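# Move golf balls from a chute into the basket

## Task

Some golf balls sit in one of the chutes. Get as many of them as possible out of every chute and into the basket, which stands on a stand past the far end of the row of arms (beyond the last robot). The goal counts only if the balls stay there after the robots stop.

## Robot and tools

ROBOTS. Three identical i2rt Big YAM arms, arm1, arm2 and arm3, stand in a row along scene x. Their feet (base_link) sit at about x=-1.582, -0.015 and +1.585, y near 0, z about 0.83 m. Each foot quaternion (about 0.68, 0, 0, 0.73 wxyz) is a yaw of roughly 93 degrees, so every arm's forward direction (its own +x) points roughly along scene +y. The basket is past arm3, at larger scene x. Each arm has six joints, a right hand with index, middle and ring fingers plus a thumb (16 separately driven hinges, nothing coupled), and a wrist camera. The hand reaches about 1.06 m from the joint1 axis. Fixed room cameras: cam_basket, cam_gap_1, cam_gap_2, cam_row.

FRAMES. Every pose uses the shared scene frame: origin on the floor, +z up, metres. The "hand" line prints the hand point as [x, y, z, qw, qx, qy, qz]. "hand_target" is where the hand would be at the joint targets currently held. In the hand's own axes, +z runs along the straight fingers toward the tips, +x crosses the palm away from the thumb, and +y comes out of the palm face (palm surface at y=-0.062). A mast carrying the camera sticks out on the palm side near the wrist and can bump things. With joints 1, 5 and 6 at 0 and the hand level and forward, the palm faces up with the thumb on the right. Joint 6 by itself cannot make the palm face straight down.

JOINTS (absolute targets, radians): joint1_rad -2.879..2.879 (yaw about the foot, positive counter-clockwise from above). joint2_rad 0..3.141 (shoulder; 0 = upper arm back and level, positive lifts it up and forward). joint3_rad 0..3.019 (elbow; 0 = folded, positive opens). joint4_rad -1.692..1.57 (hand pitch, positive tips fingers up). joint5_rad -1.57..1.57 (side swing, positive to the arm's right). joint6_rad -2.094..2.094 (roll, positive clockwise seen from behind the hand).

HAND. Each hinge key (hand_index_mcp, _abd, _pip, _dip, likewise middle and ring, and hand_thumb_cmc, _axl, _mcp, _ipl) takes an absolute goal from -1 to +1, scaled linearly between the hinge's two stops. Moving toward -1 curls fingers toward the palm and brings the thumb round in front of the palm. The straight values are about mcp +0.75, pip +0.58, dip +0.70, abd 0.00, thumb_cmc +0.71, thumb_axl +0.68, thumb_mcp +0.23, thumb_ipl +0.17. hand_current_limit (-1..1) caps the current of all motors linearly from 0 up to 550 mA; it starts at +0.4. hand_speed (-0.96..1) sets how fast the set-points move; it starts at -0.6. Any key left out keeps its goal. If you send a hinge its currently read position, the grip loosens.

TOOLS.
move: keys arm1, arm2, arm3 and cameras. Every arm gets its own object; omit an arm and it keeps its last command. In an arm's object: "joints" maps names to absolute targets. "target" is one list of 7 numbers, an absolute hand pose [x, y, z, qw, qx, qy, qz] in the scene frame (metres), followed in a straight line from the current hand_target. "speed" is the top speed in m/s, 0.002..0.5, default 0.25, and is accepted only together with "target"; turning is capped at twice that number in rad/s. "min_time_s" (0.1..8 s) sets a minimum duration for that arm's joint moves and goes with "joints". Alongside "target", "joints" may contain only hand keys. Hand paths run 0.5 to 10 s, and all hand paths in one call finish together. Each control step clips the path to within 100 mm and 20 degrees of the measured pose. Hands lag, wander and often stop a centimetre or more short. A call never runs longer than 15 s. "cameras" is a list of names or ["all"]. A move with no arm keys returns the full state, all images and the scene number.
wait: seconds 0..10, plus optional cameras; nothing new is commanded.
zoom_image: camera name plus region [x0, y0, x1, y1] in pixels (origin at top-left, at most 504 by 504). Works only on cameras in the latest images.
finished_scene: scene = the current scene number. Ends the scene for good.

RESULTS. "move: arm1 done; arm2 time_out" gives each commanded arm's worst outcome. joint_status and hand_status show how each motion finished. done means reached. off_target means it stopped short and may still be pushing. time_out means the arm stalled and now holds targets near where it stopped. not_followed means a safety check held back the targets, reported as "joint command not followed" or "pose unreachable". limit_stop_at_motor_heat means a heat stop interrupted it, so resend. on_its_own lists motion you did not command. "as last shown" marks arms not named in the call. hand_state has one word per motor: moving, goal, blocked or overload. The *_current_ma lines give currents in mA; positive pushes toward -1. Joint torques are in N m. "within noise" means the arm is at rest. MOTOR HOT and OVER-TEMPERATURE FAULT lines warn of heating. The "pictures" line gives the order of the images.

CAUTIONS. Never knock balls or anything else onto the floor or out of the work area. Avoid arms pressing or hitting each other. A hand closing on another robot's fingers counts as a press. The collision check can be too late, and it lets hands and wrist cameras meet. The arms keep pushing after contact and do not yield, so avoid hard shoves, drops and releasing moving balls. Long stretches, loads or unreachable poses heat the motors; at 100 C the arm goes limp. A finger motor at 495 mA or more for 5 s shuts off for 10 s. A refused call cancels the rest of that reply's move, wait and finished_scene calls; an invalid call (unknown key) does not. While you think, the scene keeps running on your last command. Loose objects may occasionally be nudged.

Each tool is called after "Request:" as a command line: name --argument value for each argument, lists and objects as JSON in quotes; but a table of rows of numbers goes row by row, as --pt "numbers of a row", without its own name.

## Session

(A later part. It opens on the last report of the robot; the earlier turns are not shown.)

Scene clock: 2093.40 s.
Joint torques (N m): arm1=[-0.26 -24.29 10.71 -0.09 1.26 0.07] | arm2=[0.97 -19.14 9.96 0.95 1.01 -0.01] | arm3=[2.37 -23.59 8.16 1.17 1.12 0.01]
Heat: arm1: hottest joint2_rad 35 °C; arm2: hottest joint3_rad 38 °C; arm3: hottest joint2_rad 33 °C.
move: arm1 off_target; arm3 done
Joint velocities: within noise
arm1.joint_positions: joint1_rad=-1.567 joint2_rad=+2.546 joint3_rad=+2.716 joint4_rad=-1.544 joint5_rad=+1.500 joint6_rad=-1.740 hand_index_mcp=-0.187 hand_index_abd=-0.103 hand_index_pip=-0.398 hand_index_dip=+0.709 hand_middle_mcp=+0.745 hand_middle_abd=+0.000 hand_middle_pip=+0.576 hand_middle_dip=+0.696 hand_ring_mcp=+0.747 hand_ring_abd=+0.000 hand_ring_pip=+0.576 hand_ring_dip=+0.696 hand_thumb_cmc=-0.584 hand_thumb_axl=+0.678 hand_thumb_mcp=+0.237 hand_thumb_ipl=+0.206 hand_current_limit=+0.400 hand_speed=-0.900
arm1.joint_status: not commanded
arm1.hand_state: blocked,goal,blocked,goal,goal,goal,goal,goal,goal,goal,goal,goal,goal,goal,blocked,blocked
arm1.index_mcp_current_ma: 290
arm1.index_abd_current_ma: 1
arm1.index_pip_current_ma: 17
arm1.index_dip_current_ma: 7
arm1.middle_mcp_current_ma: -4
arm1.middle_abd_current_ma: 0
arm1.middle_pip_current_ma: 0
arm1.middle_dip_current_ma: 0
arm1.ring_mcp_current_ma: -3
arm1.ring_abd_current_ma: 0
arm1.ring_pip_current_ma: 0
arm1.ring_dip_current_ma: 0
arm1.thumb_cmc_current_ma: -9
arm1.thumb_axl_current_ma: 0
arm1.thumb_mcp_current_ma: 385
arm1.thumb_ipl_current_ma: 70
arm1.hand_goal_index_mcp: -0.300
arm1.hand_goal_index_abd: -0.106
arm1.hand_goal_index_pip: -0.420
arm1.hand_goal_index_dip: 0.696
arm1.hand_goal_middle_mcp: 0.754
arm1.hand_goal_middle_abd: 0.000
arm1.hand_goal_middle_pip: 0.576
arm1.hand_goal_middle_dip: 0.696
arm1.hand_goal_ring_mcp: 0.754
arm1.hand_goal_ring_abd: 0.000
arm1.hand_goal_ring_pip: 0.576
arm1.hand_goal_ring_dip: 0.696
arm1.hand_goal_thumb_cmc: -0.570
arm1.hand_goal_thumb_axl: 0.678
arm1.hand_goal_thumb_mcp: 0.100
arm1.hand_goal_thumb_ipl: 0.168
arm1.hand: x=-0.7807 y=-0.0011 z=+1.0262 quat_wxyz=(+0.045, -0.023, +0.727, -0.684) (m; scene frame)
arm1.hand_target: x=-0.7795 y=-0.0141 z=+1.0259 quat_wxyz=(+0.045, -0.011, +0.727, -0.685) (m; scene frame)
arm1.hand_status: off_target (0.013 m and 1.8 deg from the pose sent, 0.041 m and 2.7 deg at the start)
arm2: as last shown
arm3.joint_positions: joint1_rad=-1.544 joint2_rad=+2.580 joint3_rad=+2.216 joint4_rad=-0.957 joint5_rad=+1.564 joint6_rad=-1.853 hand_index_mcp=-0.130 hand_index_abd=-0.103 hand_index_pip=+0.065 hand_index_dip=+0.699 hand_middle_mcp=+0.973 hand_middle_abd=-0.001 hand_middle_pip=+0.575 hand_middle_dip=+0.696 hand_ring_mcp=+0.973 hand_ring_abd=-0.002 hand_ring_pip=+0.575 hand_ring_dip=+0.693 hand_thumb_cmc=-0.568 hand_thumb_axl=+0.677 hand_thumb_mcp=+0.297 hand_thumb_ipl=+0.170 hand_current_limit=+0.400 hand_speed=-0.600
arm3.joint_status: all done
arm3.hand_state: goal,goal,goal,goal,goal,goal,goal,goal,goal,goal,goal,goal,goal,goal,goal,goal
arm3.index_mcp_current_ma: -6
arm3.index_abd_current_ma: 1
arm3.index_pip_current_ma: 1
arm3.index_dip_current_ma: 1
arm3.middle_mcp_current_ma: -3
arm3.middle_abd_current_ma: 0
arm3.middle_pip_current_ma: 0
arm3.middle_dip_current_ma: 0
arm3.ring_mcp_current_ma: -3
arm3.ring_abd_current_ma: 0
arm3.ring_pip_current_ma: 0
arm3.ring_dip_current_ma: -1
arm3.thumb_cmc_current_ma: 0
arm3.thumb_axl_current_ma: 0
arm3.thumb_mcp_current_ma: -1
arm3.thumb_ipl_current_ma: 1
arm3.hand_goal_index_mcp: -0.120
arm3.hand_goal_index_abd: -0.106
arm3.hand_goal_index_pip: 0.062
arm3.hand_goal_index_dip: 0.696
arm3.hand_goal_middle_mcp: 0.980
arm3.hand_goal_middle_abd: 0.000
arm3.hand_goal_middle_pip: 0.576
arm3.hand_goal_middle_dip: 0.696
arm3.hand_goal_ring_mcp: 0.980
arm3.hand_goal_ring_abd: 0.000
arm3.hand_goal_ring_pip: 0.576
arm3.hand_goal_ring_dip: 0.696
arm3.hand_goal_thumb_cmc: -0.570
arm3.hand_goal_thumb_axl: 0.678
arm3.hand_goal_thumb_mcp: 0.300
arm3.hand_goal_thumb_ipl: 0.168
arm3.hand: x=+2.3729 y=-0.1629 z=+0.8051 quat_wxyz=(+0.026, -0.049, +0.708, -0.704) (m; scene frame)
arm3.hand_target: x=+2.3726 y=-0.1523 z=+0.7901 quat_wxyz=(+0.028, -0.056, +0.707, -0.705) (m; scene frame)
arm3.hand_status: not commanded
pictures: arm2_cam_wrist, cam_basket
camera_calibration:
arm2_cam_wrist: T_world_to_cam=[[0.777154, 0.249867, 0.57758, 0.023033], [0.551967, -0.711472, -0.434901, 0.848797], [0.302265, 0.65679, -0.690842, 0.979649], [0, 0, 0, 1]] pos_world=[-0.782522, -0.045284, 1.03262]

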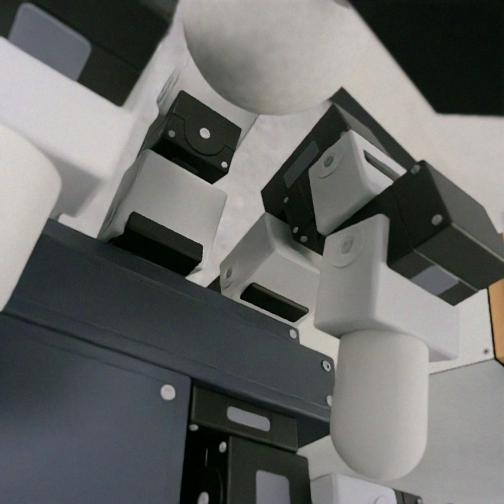

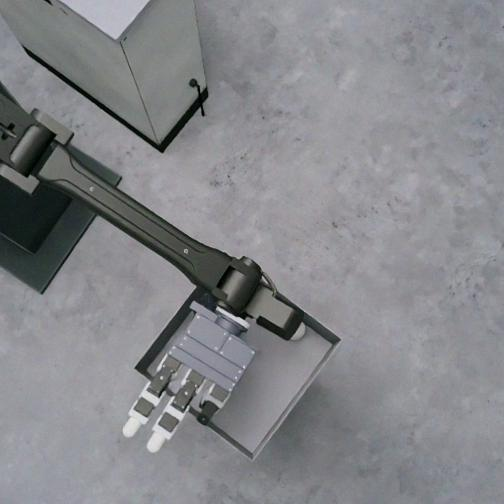

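Request:
move --arm1 '{"joints": {"joint1_rad": -1.592, "joint2_rad": 2.577}, "min_time_s": 2}' --arm3 '{"joints": {"joint3_rad": 2.74, "joint4_rad": -1.52}, "min_time_s": 3}' --cameras '["arm2_cam_wrist", "cam_basket", "arm1_cam_wrist"]'

Scene clock: 2099.37 s.
Joint torques (N m): arm1=[-0.44 -23.88 10.76 -0.12 1.26 -0.03] | arm2=[0.97 -19.37 9.98 0.99 1.05 -0.02] | arm3=[2.37 -24.41 12.59 0.32 1.14 -0.01]
Heat: arm1: hottest joint2_rad 35 °C; arm2: hottest joint3_rad 38 °C; arm3: hottest joint2_rad 33 °C.
move: arm1 done; arm3 done
Joint velocities: within noise
arm1.joint_positions: joint1_rad=-1.574 joint2_rad=+2.556 joint3_rad=+2.716 joint4_rad=-1.545 joint5_rad=+1.500 joint6_rad=-1.731 hand_index_mcp=-0.187 hand_index_abd=-0.100 hand_index_pip=-0.398 hand_index_dip=+0.709 hand_middle_mcp=+0.745 hand_middle_abd=+0.000 hand_middle_pip=+0.576 hand_middle_dip=+0.696 hand_ring_mcp=+0.747 hand_ring_abd=+0.000 hand_ring_pip=+0.576 hand_ring_dip=+0.696 hand_thumb_cmc=-0.584 hand_thumb_axl=+0.678 hand_thumb_mcp=+0.237 hand_thumb_ipl=+0.206 hand_current_limit=+0.400 hand_speed=-0.900
arm1.joint_status: all done
arm1.hand_state: blocked,goal,blocked,goal,goal,goal,goal,goal,goal,goal,goal,goal,goal,goal,blocked,blocked
arm1.index_mcp_current_ma: 289
arm1.index_abd_current_ma: 1
arm1.index_pip_current_ma: 17
arm1.index_dip_current_ma: 7
arm1.middle_mcp_current_ma: -4
arm1.middle_abd_current_ma: 0
arm1.middle_pip_current_ma: 0
arm1.middle_dip_current_ma: 0
arm1.ring_mcp_current_ma: -3
arm1.ring_abd_current_ma: 0
arm1.ring_pip_current_ma: 0
arm1.ring_dip_current_ma: 0
arm1.thumb_cmc_current_ma: -9
arm1.thumb_axl_current_ma: 0
arm1.thumb_mcp_current_ma: 385
arm1.thumb_ipl_current_ma: 70
arm1.hand_goal_index_mcp: -0.300
arm1.hand_goal_index_abd: -0.106
arm1.hand_goal_index_pip: -0.420
arm1.hand_goal_index_dip: 0.696
arm1.hand_goal_middle_mcp: 0.754
arm1.hand_goal_middle_abd: 0.000
arm1.hand_goal_middle_pip: 0.576
arm1.hand_goal_middle_dip: 0.696
arm1.hand_goal_ring_mcp: 0.754
arm1.hand_goal_ring_abd: 0.000
arm1.hand_goal_ring_pip: 0.576
arm1.hand_goal_ring_dip: 0.696
arm1.hand_goal_thumb_cmc: -0.570
arm1.hand_goal_thumb_axl: 0.678
arm1.hand_goal_thumb_mcp: 0.100
arm1.hand_goal_thumb_ipl: 0.168
arm1.hand: x=-0.7804 y=-0.0069 z=+1.0191 quat_wxyz=(+0.042, -0.021, +0.728, -0.684) (m; scene frame)
arm1.hand_target: x=-0.7798 y=-0.0217 z=+1.0148 quat_wxyz=(+0.037, -0.013, +0.727, -0.685) (m; scene frame)
arm1.hand_status: not commanded
arm2: as last shown
arm2.joint_positions: joint1_rad=+1.629 joint2_rad=+2.423 joint3_rad=+1.938 joint4_rad=-0.611 joint5_rad=+1.390 joint6_rad=+1.092 hand_index_mcp=-0.340 hand_index_abd=+0.001 hand_index_pip=-0.882 hand_index_dip=+0.408 hand_middle_mcp=+0.430 hand_middle_abd=-0.002 hand_middle_pip=-0.075 hand_middle_dip=+0.694 hand_ring_mcp=-0.340 hand_ring_abd=+0.001 hand_ring_pip=-0.882 hand_ring_dip=+0.409 hand_thumb_cmc=+0.722 hand_thumb_axl=+0.677 hand_thumb_mcp=+0.226 hand_thumb_ipl=+0.168 hand_current_limit=+0.400 hand_speed=-0.600
arm2.ring_pip_current_ma: -2
arm2.hand: x=-0.7452 y=+0.0832 z=+0.9844 quat_wxyz=(-0.068, -0.068, +0.758, +0.645) (m; scene frame)
arm2.hand_target: x=-0.7525 y=+0.0905 z=+0.9960 quat_wxyz=(-0.087, -0.043, +0.758, +0.645) (m; scene frame)
arm3.joint_positions: joint1_rad=-1.544 joint2_rad=+2.581 joint3_rad=+2.690 joint4_rad=-1.512 joint5_rad=+1.564 joint6_rad=-1.853 hand_index_mcp=-0.130 hand_index_abd=-0.103 hand_index_pip=+0.065 hand_index_dip=+0.699 hand_middle_mcp=+0.973 hand_middle_abd=-0.001 hand_middle_pip=+0.575 hand_middle_dip=+0.696 hand_ring_mcp=+0.973 hand_ring_abd=-0.002 hand_ring_pip=+0.575 hand_ring_dip=+0.693 hand_thumb_cmc=-0.568 hand_thumb_axl=+0.677 hand_thumb_mcp=+0.297 hand_thumb_ipl=+0.170 hand_current_limit=+0.400 hand_speed=-0.600
arm3.joint_status: all done
arm3.hand_state: goal,goal,goal,goal,goal,goal,goal,goal,goal,goal,goal,goal,goal,goal,goal,goal
arm3.index_mcp_current_ma: -6
arm3.index_abd_current_ma: 1
arm3.index_pip_current_ma: 1
arm3.index_dip_current_ma: 1
arm3.middle_mcp_current_ma: -3
arm3.middle_abd_current_ma: 0
arm3.middle_pip_current_ma: 0
arm3.middle_dip_current_ma: 0
arm3.ring_mcp_current_ma: -3
arm3.ring_abd_current_ma: 0
arm3.ring_pip_current_ma: 0
arm3.ring_dip_current_ma: -1
arm3.thumb_cmc_current_ma: 0
arm3.thumb_axl_current_ma: 0
arm3.thumb_mcp_current_ma: -1
arm3.thumb_ipl_current_ma: 1
arm3.hand_goal_index_mcp: -0.120
arm3.hand_goal_index_abd: -0.106
arm3.hand_goal_index_pip: 0.062
arm3.hand_goal_index_dip: 0.696
arm3.hand_goal_middle_mcp: 0.980
arm3.hand_goal_middle_abd: 0.000
arm3.hand_goal_middle_pip: 0.576
arm3.hand_goal_middle_dip: 0.696
arm3.hand_goal_ring_mcp: 0.980
arm3.hand_goal_ring_abd: 0.000
arm3.hand_goal_ring_pip: 0.576
arm3.hand_goal_ring_dip: 0.696
arm3.hand_goal_thumb_cmc: -0.570
arm3.hand_goal_thumb_axl: 0.678
arm3.hand_goal_thumb_mcp: 0.300
arm3.hand_goal_thumb_ipl: 0.168
arm3.hand: x=+2.3827 y=-0.1619 z=+0.9795 quat_wxyz=(-0.003, -0.078, +0.705, -0.705) (m; scene frame)
arm3.hand_target: x=+2.3889 y=-0.1504 z=+0.9852 quat_wxyz=(+0.010, -0.074, +0.705, -0.705) (m; scene frame)
arm3.hand_status: not commanded
pictures: arm1_cam_wrist, arm2_cam_wrist, cam_basket
camera_calibration:
arm1_cam_wrist: T_world_to_cam=[[0.788248, 0.046704, -0.613583, 1.27915], [0.378698, 0.749116, 0.543519, -0.30134], [0.485029, -0.66079, 0.572802, -0.0870791], [0, 0, 0, 1]] pos_world=[-0.851933, 0.108456, 0.998527]
arm2_cam_wrist: T_world_to_cam=[[0.77658, 0.250505, 0.578075, 0.0224225], [0.552605, -0.711505, -0.434037, 0.848214], [0.302575, 0.656512, -0.690971, 0.979533], [0, 0, 0, 1]] pos_world=[-0.782522, -0.0451831, 1.03202]

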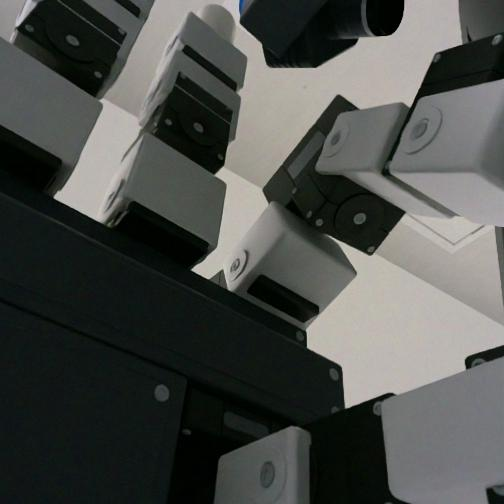

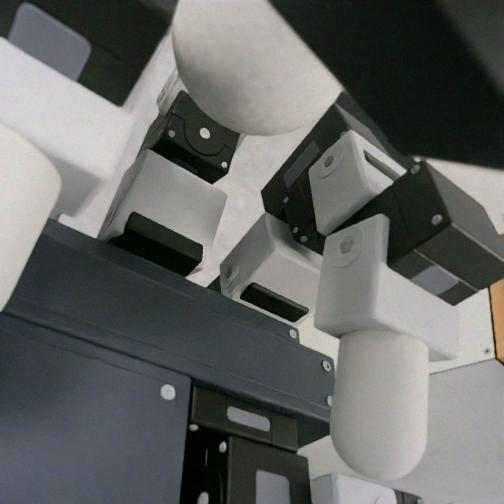

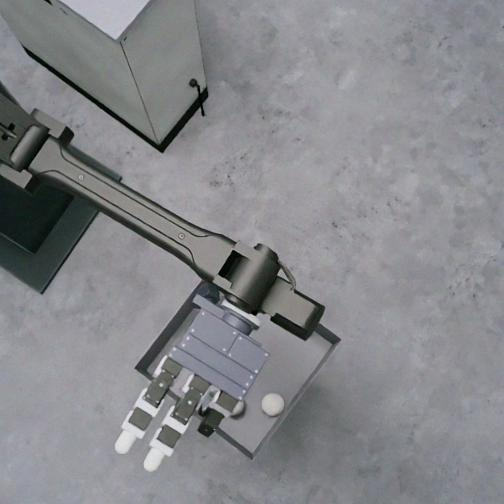

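Request:
move --arm1 '{"joints": {"joint1_rad": -1.595, "joint2_rad": 2.592}, "min_time_s": 1}' --arm3 '{"joints": {"joint1_rad": -1.4, "joint2_rad": 1.9, "joint3_rad": 2.25, "joint4_rad": -1.66}, "min_time_s": 5}' --cameras '["arm2_cam_wrist", "cam_basket"]'

Scene clock: 2110.63 s.
Joint torques (N m): arm1=[-0.56 -23.53 10.81 -0.13 1.26 -0.1] | arm2=[0.91 -19.43 10 1.02 1.17 0] | arm3=[2.37 -20.01 8.27 0.4 1.12 0.01]
Heat: arm1: hottest joint2_rad 36 °C; arm2: hottest joint2_rad 38 °C; arm3: hottest joint2_rad 33 °C.
move: arm1 done; arm3 done
Joint velocities: within noise
arm1.joint_positions: joint1_rad=-1.574 joint2_rad=+2.564 joint3_rad=+2.716 joint4_rad=-1.545 joint5_rad=+1.500 joint6_rad=-1.724 hand_index_mcp=-0.188 hand_index_abd=-0.097 hand_index_pip=-0.398 hand_index_dip=+0.709 hand_middle_mcp=+0.745 hand_middle_abd=+0.000 hand_middle_pip=+0.576 hand_middle_dip=+0.696 hand_ring_mcp=+0.747 hand_ring_abd=+0.000 hand_ring_pip=+0.576 hand_ring_dip=+0.696 hand_thumb_cmc=-0.584 hand_thumb_axl=+0.678 hand_thumb_mcp=+0.237 hand_thumb_ipl=+0.206 hand_current_limit=+0.400 hand_speed=-0.900
arm1.joint_status: all done
arm1.hand_state: blocked,goal,blocked,goal,goal,goal,goal,goal,goal,goal,goal,goal,goal,goal,blocked,blocked
arm1.index_mcp_current_ma: 285
arm1.index_abd_current_ma: 3
arm1.index_pip_current_ma: 17
arm1.index_dip_current_ma: 7
arm1.middle_mcp_current_ma: -4
arm1.middle_abd_current_ma: 0
arm1.middle_pip_current_ma: 0
arm1.middle_dip_current_ma: 0
arm1.ring_mcp_current_ma: -3
arm1.ring_abd_current_ma: 0
arm1.ring_pip_current_ma: 0
arm1.ring_dip_current_ma: 0
arm1.thumb_cmc_current_ma: -9
arm1.thumb_axl_current_ma: 0
arm1.thumb_mcp_current_ma: 385
arm1.thumb_ipl_current_ma: 70
arm1.hand_goal_index_mcp: -0.300
arm1.hand_goal_index_abd: -0.106
arm1.hand_goal_index_pip: -0.420
arm1.hand_goal_index_dip: 0.696
arm1.hand_goal_middle_mcp: 0.754
arm1.hand_goal_middle_abd: 0.000
arm1.hand_goal_middle_pip: 0.576
arm1.hand_goal_middle_dip: 0.696
arm1.hand_goal_ring_mcp: 0.754
arm1.hand_goal_ring_abd: 0.000
arm1.hand_goal_ring_pip: 0.576
arm1.hand_goal_ring_dip: 0.696
arm1.hand_goal_thumb_cmc: -0.570
arm1.hand_goal_thumb_axl: 0.678
arm1.hand_goal_thumb_mcp: 0.100
arm1.hand_goal_thumb_ipl: 0.168
arm1.hand: x=-0.7794 y=-0.0072 z=+1.0128 quat_wxyz=(+0.041, -0.021, +0.728, -0.684) (m; scene frame)
arm1.hand_target: x=-0.7796 y=-0.0240 z=+1.0033 quat_wxyz=(+0.030, -0.017, +0.727, -0.685) (m; scene frame)
arm1.hand_status: not commanded
arm2: as last shown
arm2.joint_positions: joint1_rad=+1.629 joint2_rad=+2.428 joint3_rad=+1.938 joint4_rad=-0.611 joint5_rad=+1.387 joint6_rad=+1.092 hand_index_mcp=-0.340 hand_index_abd=+0.001 hand_index_pip=-0.882 hand_index_dip=+0.408 hand_middle_mcp=+0.430 hand_middle_abd=-0.002 hand_middle_pip=-0.075 hand_middle_dip=+0.694 hand_ring_mcp=-0.340 hand_ring_abd=+0.001 hand_ring_pip=-0.883 hand_ring_dip=+0.409 hand_thumb_cmc=+0.722 hand_thumb_axl=+0.677 hand_thumb_mcp=+0.226 hand_thumb_ipl=+0.168 hand_current_limit=+0.400 hand_speed=-0.600
arm2.ring_pip_current_ma: -3
arm2.hand: x=-0.7456 y=+0.0833 z=+0.9804 quat_wxyz=(-0.067, -0.070, +0.759, +0.643) (m; scene frame)
arm3.joint_positions: joint1_rad=-1.414 joint2_rad=+1.916 joint3_rad=+2.252 joint4_rad=-1.652 joint5_rad=+1.564 joint6_rad=-1.853 hand_index_mcp=-0.130 hand_index_abd=-0.103 hand_index_pip=+0.065 hand_index_dip=+0.699 hand_middle_mcp=+0.973 hand_middle_abd=-0.001 hand_middle_pip=+0.575 hand_middle_dip=+0.696 hand_ring_mcp=+0.973 hand_ring_abd=-0.002 hand_ring_pip=+0.575 hand_ring_dip=+0.693 hand_thumb_cmc=-0.568 hand_thumb_axl=+0.677 hand_thumb_mcp=+0.297 hand_thumb_ipl=+0.170 hand_current_limit=+0.400 hand_speed=-0.600
arm3.joint_status: all done
arm3.hand_state: goal,goal,goal,goal,goal,goal,goal,goal,goal,goal,goal,goal,goal,goal,goal,goal
arm3.index_mcp_current_ma: -6
arm3.index_abd_current_ma: 1
arm3.index_pip_current_ma: 1
arm3.index_dip_current_ma: 1
arm3.middle_mcp_current_ma: -3
arm3.middle_abd_current_ma: 0
arm3.middle_pip_current_ma: 0
arm3.middle_dip_current_ma: 0
arm3.ring_mcp_current_ma: -3
arm3.ring_abd_current_ma: 0
arm3.ring_pip_current_ma: 0
arm3.ring_dip_current_ma: -1
arm3.thumb_cmc_current_ma: 0
arm3.thumb_axl_current_ma: 0
arm3.thumb_mcp_current_ma: -1
arm3.thumb_ipl_current_ma: 1
arm3.hand_goal_index_mcp: -0.120
arm3.hand_goal_index_abd: -0.106
arm3.hand_goal_index_pip: 0.062
arm3.hand_goal_index_dip: 0.696
arm3.hand_goal_middle_mcp: 0.980
arm3.hand_goal_middle_abd: 0.000
arm3.hand_goal_middle_pip: 0.576
arm3.hand_goal_middle_dip: 0.696
arm3.hand_goal_ring_mcp: 0.980
arm3.hand_goal_ring_abd: 0.000
arm3.hand_goal_ring_pip: 0.576
arm3.hand_goal_ring_dip: 0.696
arm3.hand_goal_thumb_cmc: -0.570
arm3.hand_goal_thumb_axl: 0.678
arm3.hand_goal_thumb_mcp: 0.300
arm3.hand_goal_thumb_ipl: 0.168
arm3.hand: x=+2.2227 y=-0.0971 z=+1.2564 quat_wxyz=(+0.073, -0.093, +0.703, -0.701) (m; scene frame)
arm3.hand_target: x=+2.2172 y=-0.0899 z=+1.2646 quat_wxyz=(+0.081, -0.095, +0.703, -0.700) (m; scene frame)
arm3.hand_status: not commanded
pictures: arm2_cam_wrist, cam_basket
camera_calibration:
arm2_cam_wrist: T_world_to_cam=[[0.773119, 0.253175, 0.581541, 0.0188647], [0.556021, -0.711682, -0.429359, 0.844804], [0.305169, 0.655294, -0.690986, 0.978851], [0, 0, 0, 1]] pos_world=[-0.783029, -0.0449793, 1.02813]

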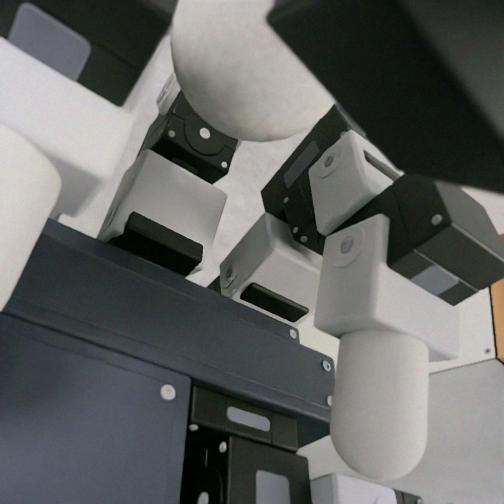

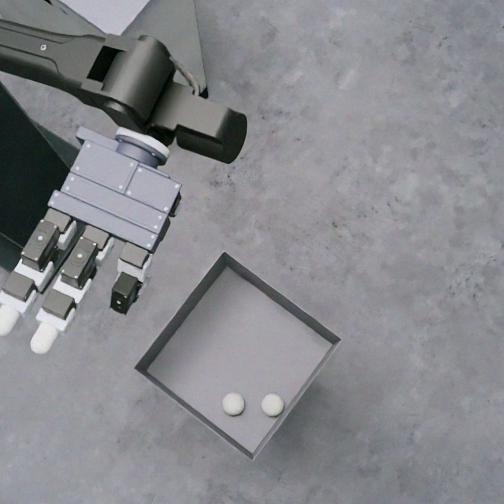

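Request:
move --arm1 '{"joints": {"joint1_rad": -1.59, "joint2_rad": 2.545}, "min_time_s": 1.5}' --arm3 '{"joints": {"joint1_rad": 0.0, "joint2_rad": 1.7, "joint3_rad": 2.1, "joint4_rad": -1.66}, "min_time_s": 4}' --cameras '["arm2_cam_wrist", "cam_gap_1"]'

Request:
zoom_image --camera "cam_gap_1" --region '[200, 100, 340, 240]'

Scene clock: 2119.70 s.
Joint torques (N m): arm1=[-0.15 -27.16 10.77 -0.16 1.26 -0.1] | arm2=[0.91 -19.55 10.07 1.03 1.17 -0.04] | arm3=[1.67 -16.91 8.13 0.47 1.1 0.02]
Heat: arm1: hottest joint2_rad 37 °C; arm2: hottest joint2_rad 39 °C; arm3: hottest joint2_rad 33 °C.
move: arm1 done; arm3 done
Joint velocities: within noise
arm1.joint_positions: joint1_rad=-1.574 joint2_rad=+2.564 joint3_rad=+2.716 joint4_rad=-1.545 joint5_rad=+1.500 joint6_rad=-1.724 hand_index_mcp=-0.188 hand_index_abd=-0.097 hand_index_pip=-0.398 hand_index_dip=+0.709 hand_middle_mcp=+0.745 hand_middle_abd=+0.000 hand_middle_pip=+0.576 hand_middle_dip=+0.696 hand_ring_mcp=+0.747 hand_ring_abd=+0.000 hand_ring_pip=+0.576 hand_ring_dip=+0.696 hand_thumb_cmc=-0.584 hand_thumb_axl=+0.678 hand_thumb_mcp=+0.237 hand_thumb_ipl=+0.206 hand_current_limit=+0.400 hand_speed=-0.900
arm1.joint_status: all done
arm1.hand_state: blocked,goal,blocked,goal,goal,goal,goal,goal,goal,goal,goal,goal,goal,goal,blocked,blocked
arm1.index_mcp_current_ma: 285
arm1.index_abd_current_ma: 3
arm1.index_pip_current_ma: 17
arm1.index_dip_current_ma: 7
arm1.middle_mcp_current_ma: -4
arm1.middle_abd_current_ma: 0
arm1.middle_pip_current_ma: 0
arm1.middle_dip_current_ma: 0
arm1.ring_mcp_current_ma: -3
arm1.ring_abd_current_ma: 0
arm1.ring_pip_current_ma: 0
arm1.ring_dip_current_ma: 0
arm1.thumb_cmc_current_ma: -9
arm1.thumb_axl_current_ma: 0
arm1.thumb_mcp_current_ma: 385
arm1.thumb_ipl_current_ma: 70
arm1.hand_goal_index_mcp: -0.300
arm1.hand_goal_index_abd: -0.106
arm1.hand_goal_index_pip: -0.420
arm1.hand_goal_index_dip: 0.696
arm1.hand_goal_middle_mcp: 0.754
arm1.hand_goal_middle_abd: 0.000
arm1.hand_goal_middle_pip: 0.576
arm1.hand_goal_middle_dip: 0.696
arm1.hand_goal_ring_mcp: 0.754
arm1.hand_goal_ring_abd: 0.000
arm1.hand_goal_ring_pip: 0.576
arm1.hand_goal_ring_dip: 0.696
arm1.hand_goal_thumb_cmc: -0.570
arm1.hand_goal_thumb_axl: 0.678
arm1.hand_goal_thumb_mcp: 0.100
arm1.hand_goal_thumb_ipl: 0.168
arm1.hand: x=-0.7794 y=-0.0072 z=+1.0128 quat_wxyz=(+0.041, -0.021, +0.728, -0.684) (m; scene frame)
arm1.hand_target: x=-0.7815 y=-0.0198 z=+1.0395 quat_wxyz=(+0.049, -0.003, +0.727, -0.685) (m; scene frame)
arm1.hand_status: not commanded
arm2: as last shown
arm3.joint_positions: joint1_rad=-0.002 joint2_rad=+1.719 joint3_rad=+2.103 joint4_rad=-1.652 joint5_rad=+1.564 joint6_rad=-1.853 hand_index_mcp=-0.129 hand_index_abd=-0.103 hand_index_pip=+0.065 hand_index_dip=+0.699 hand_middle_mcp=+0.973 hand_middle_abd=-0.001 hand_middle_pip=+0.575 hand_middle_dip=+0.696 hand_ring_mcp=+0.973 hand_ring_abd=-0.002 hand_ring_pip=+0.575 hand_ring_dip=+0.693 hand_thumb_cmc=-0.568 hand_thumb_axl=+0.677 hand_thumb_mcp=+0.298 hand_thumb_ipl=+0.170 hand_current_limit=+0.400 hand_speed=-0.600
arm3.joint_status: all done
arm3.hand_state: goal,goal,goal,goal,goal,goal,goal,goal,goal,goal,goal,goal,goal,goal,goal,goal
arm3.index_mcp_current_ma: -5
arm3.index_abd_current_ma: 1
arm3.index_pip_current_ma: 1
arm3.index_dip_current_ma: 1
arm3.middle_mcp_current_ma: -3
arm3.middle_abd_current_ma: 0
arm3.middle_pip_current_ma: 0
arm3.middle_dip_current_ma: 0
arm3.ring_mcp_current_ma: -3
arm3.ring_abd_current_ma: 0
arm3.ring_pip_current_ma: 0
arm3.ring_dip_current_ma: -1
arm3.thumb_cmc_current_ma: 0
arm3.thumb_axl_current_ma: 0
arm3.thumb_mcp_current_ma: -1
arm3.thumb_ipl_current_ma: 1
arm3.hand_goal_index_mcp: -0.120
arm3.hand_goal_index_abd: -0.106
arm3.hand_goal_index_pip: 0.062
arm3.hand_goal_index_dip: 0.696
arm3.hand_goal_middle_mcp: 0.980
arm3.hand_goal_middle_abd: 0.000
arm3.hand_goal_middle_pip: 0.576
arm3.hand_goal_middle_dip: 0.696
arm3.hand_goal_ring_mcp: 0.980
arm3.hand_goal_ring_abd: 0.000
arm3.hand_goal_ring_pip: 0.576
arm3.hand_goal_ring_dip: 0.696
arm3.hand_goal_thumb_cmc: -0.570
arm3.hand_goal_thumb_axl: 0.678
arm3.hand_goal_thumb_mcp: 0.300
arm3.hand_goal_thumb_ipl: 0.168
arm3.hand: x=+1.7176 y=+0.4867 z=+1.3069 quat_wxyz=(+0.522, -0.516, +0.488, -0.473) (m; scene frame)
arm3.hand_target: x=+1.7170 y=+0.4791 z=+1.3156 quat_wxyz=(+0.525, -0.513, +0.490, -0.470) (m; scene frame)
arm3.hand_status: not commanded
pictures: arm2_cam_wrist, cam_gap_1
camera_calibration:
arm2_cam_wrist: T_world_to_cam=[[0.773119, 0.253175, 0.581541, 0.0188647], [0.556021, -0.711682, -0.429359, 0.844804], [0.305169, 0.655294, -0.690986, 0.978851], [0, 0, 0, 1]] pos_world=[-0.783029, -0.0449793, 1.02813]

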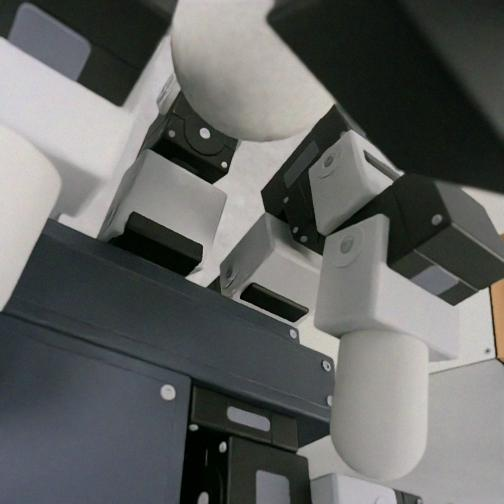

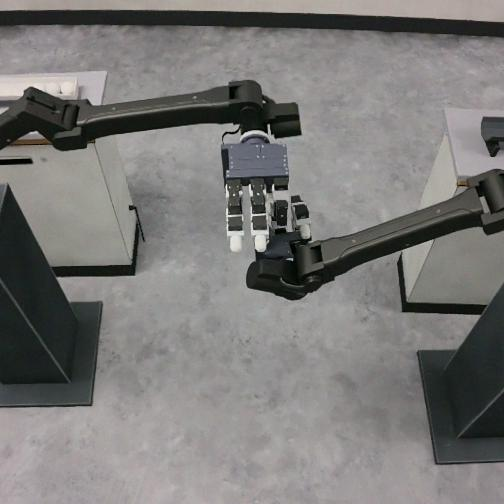

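Scaled by 3.600.

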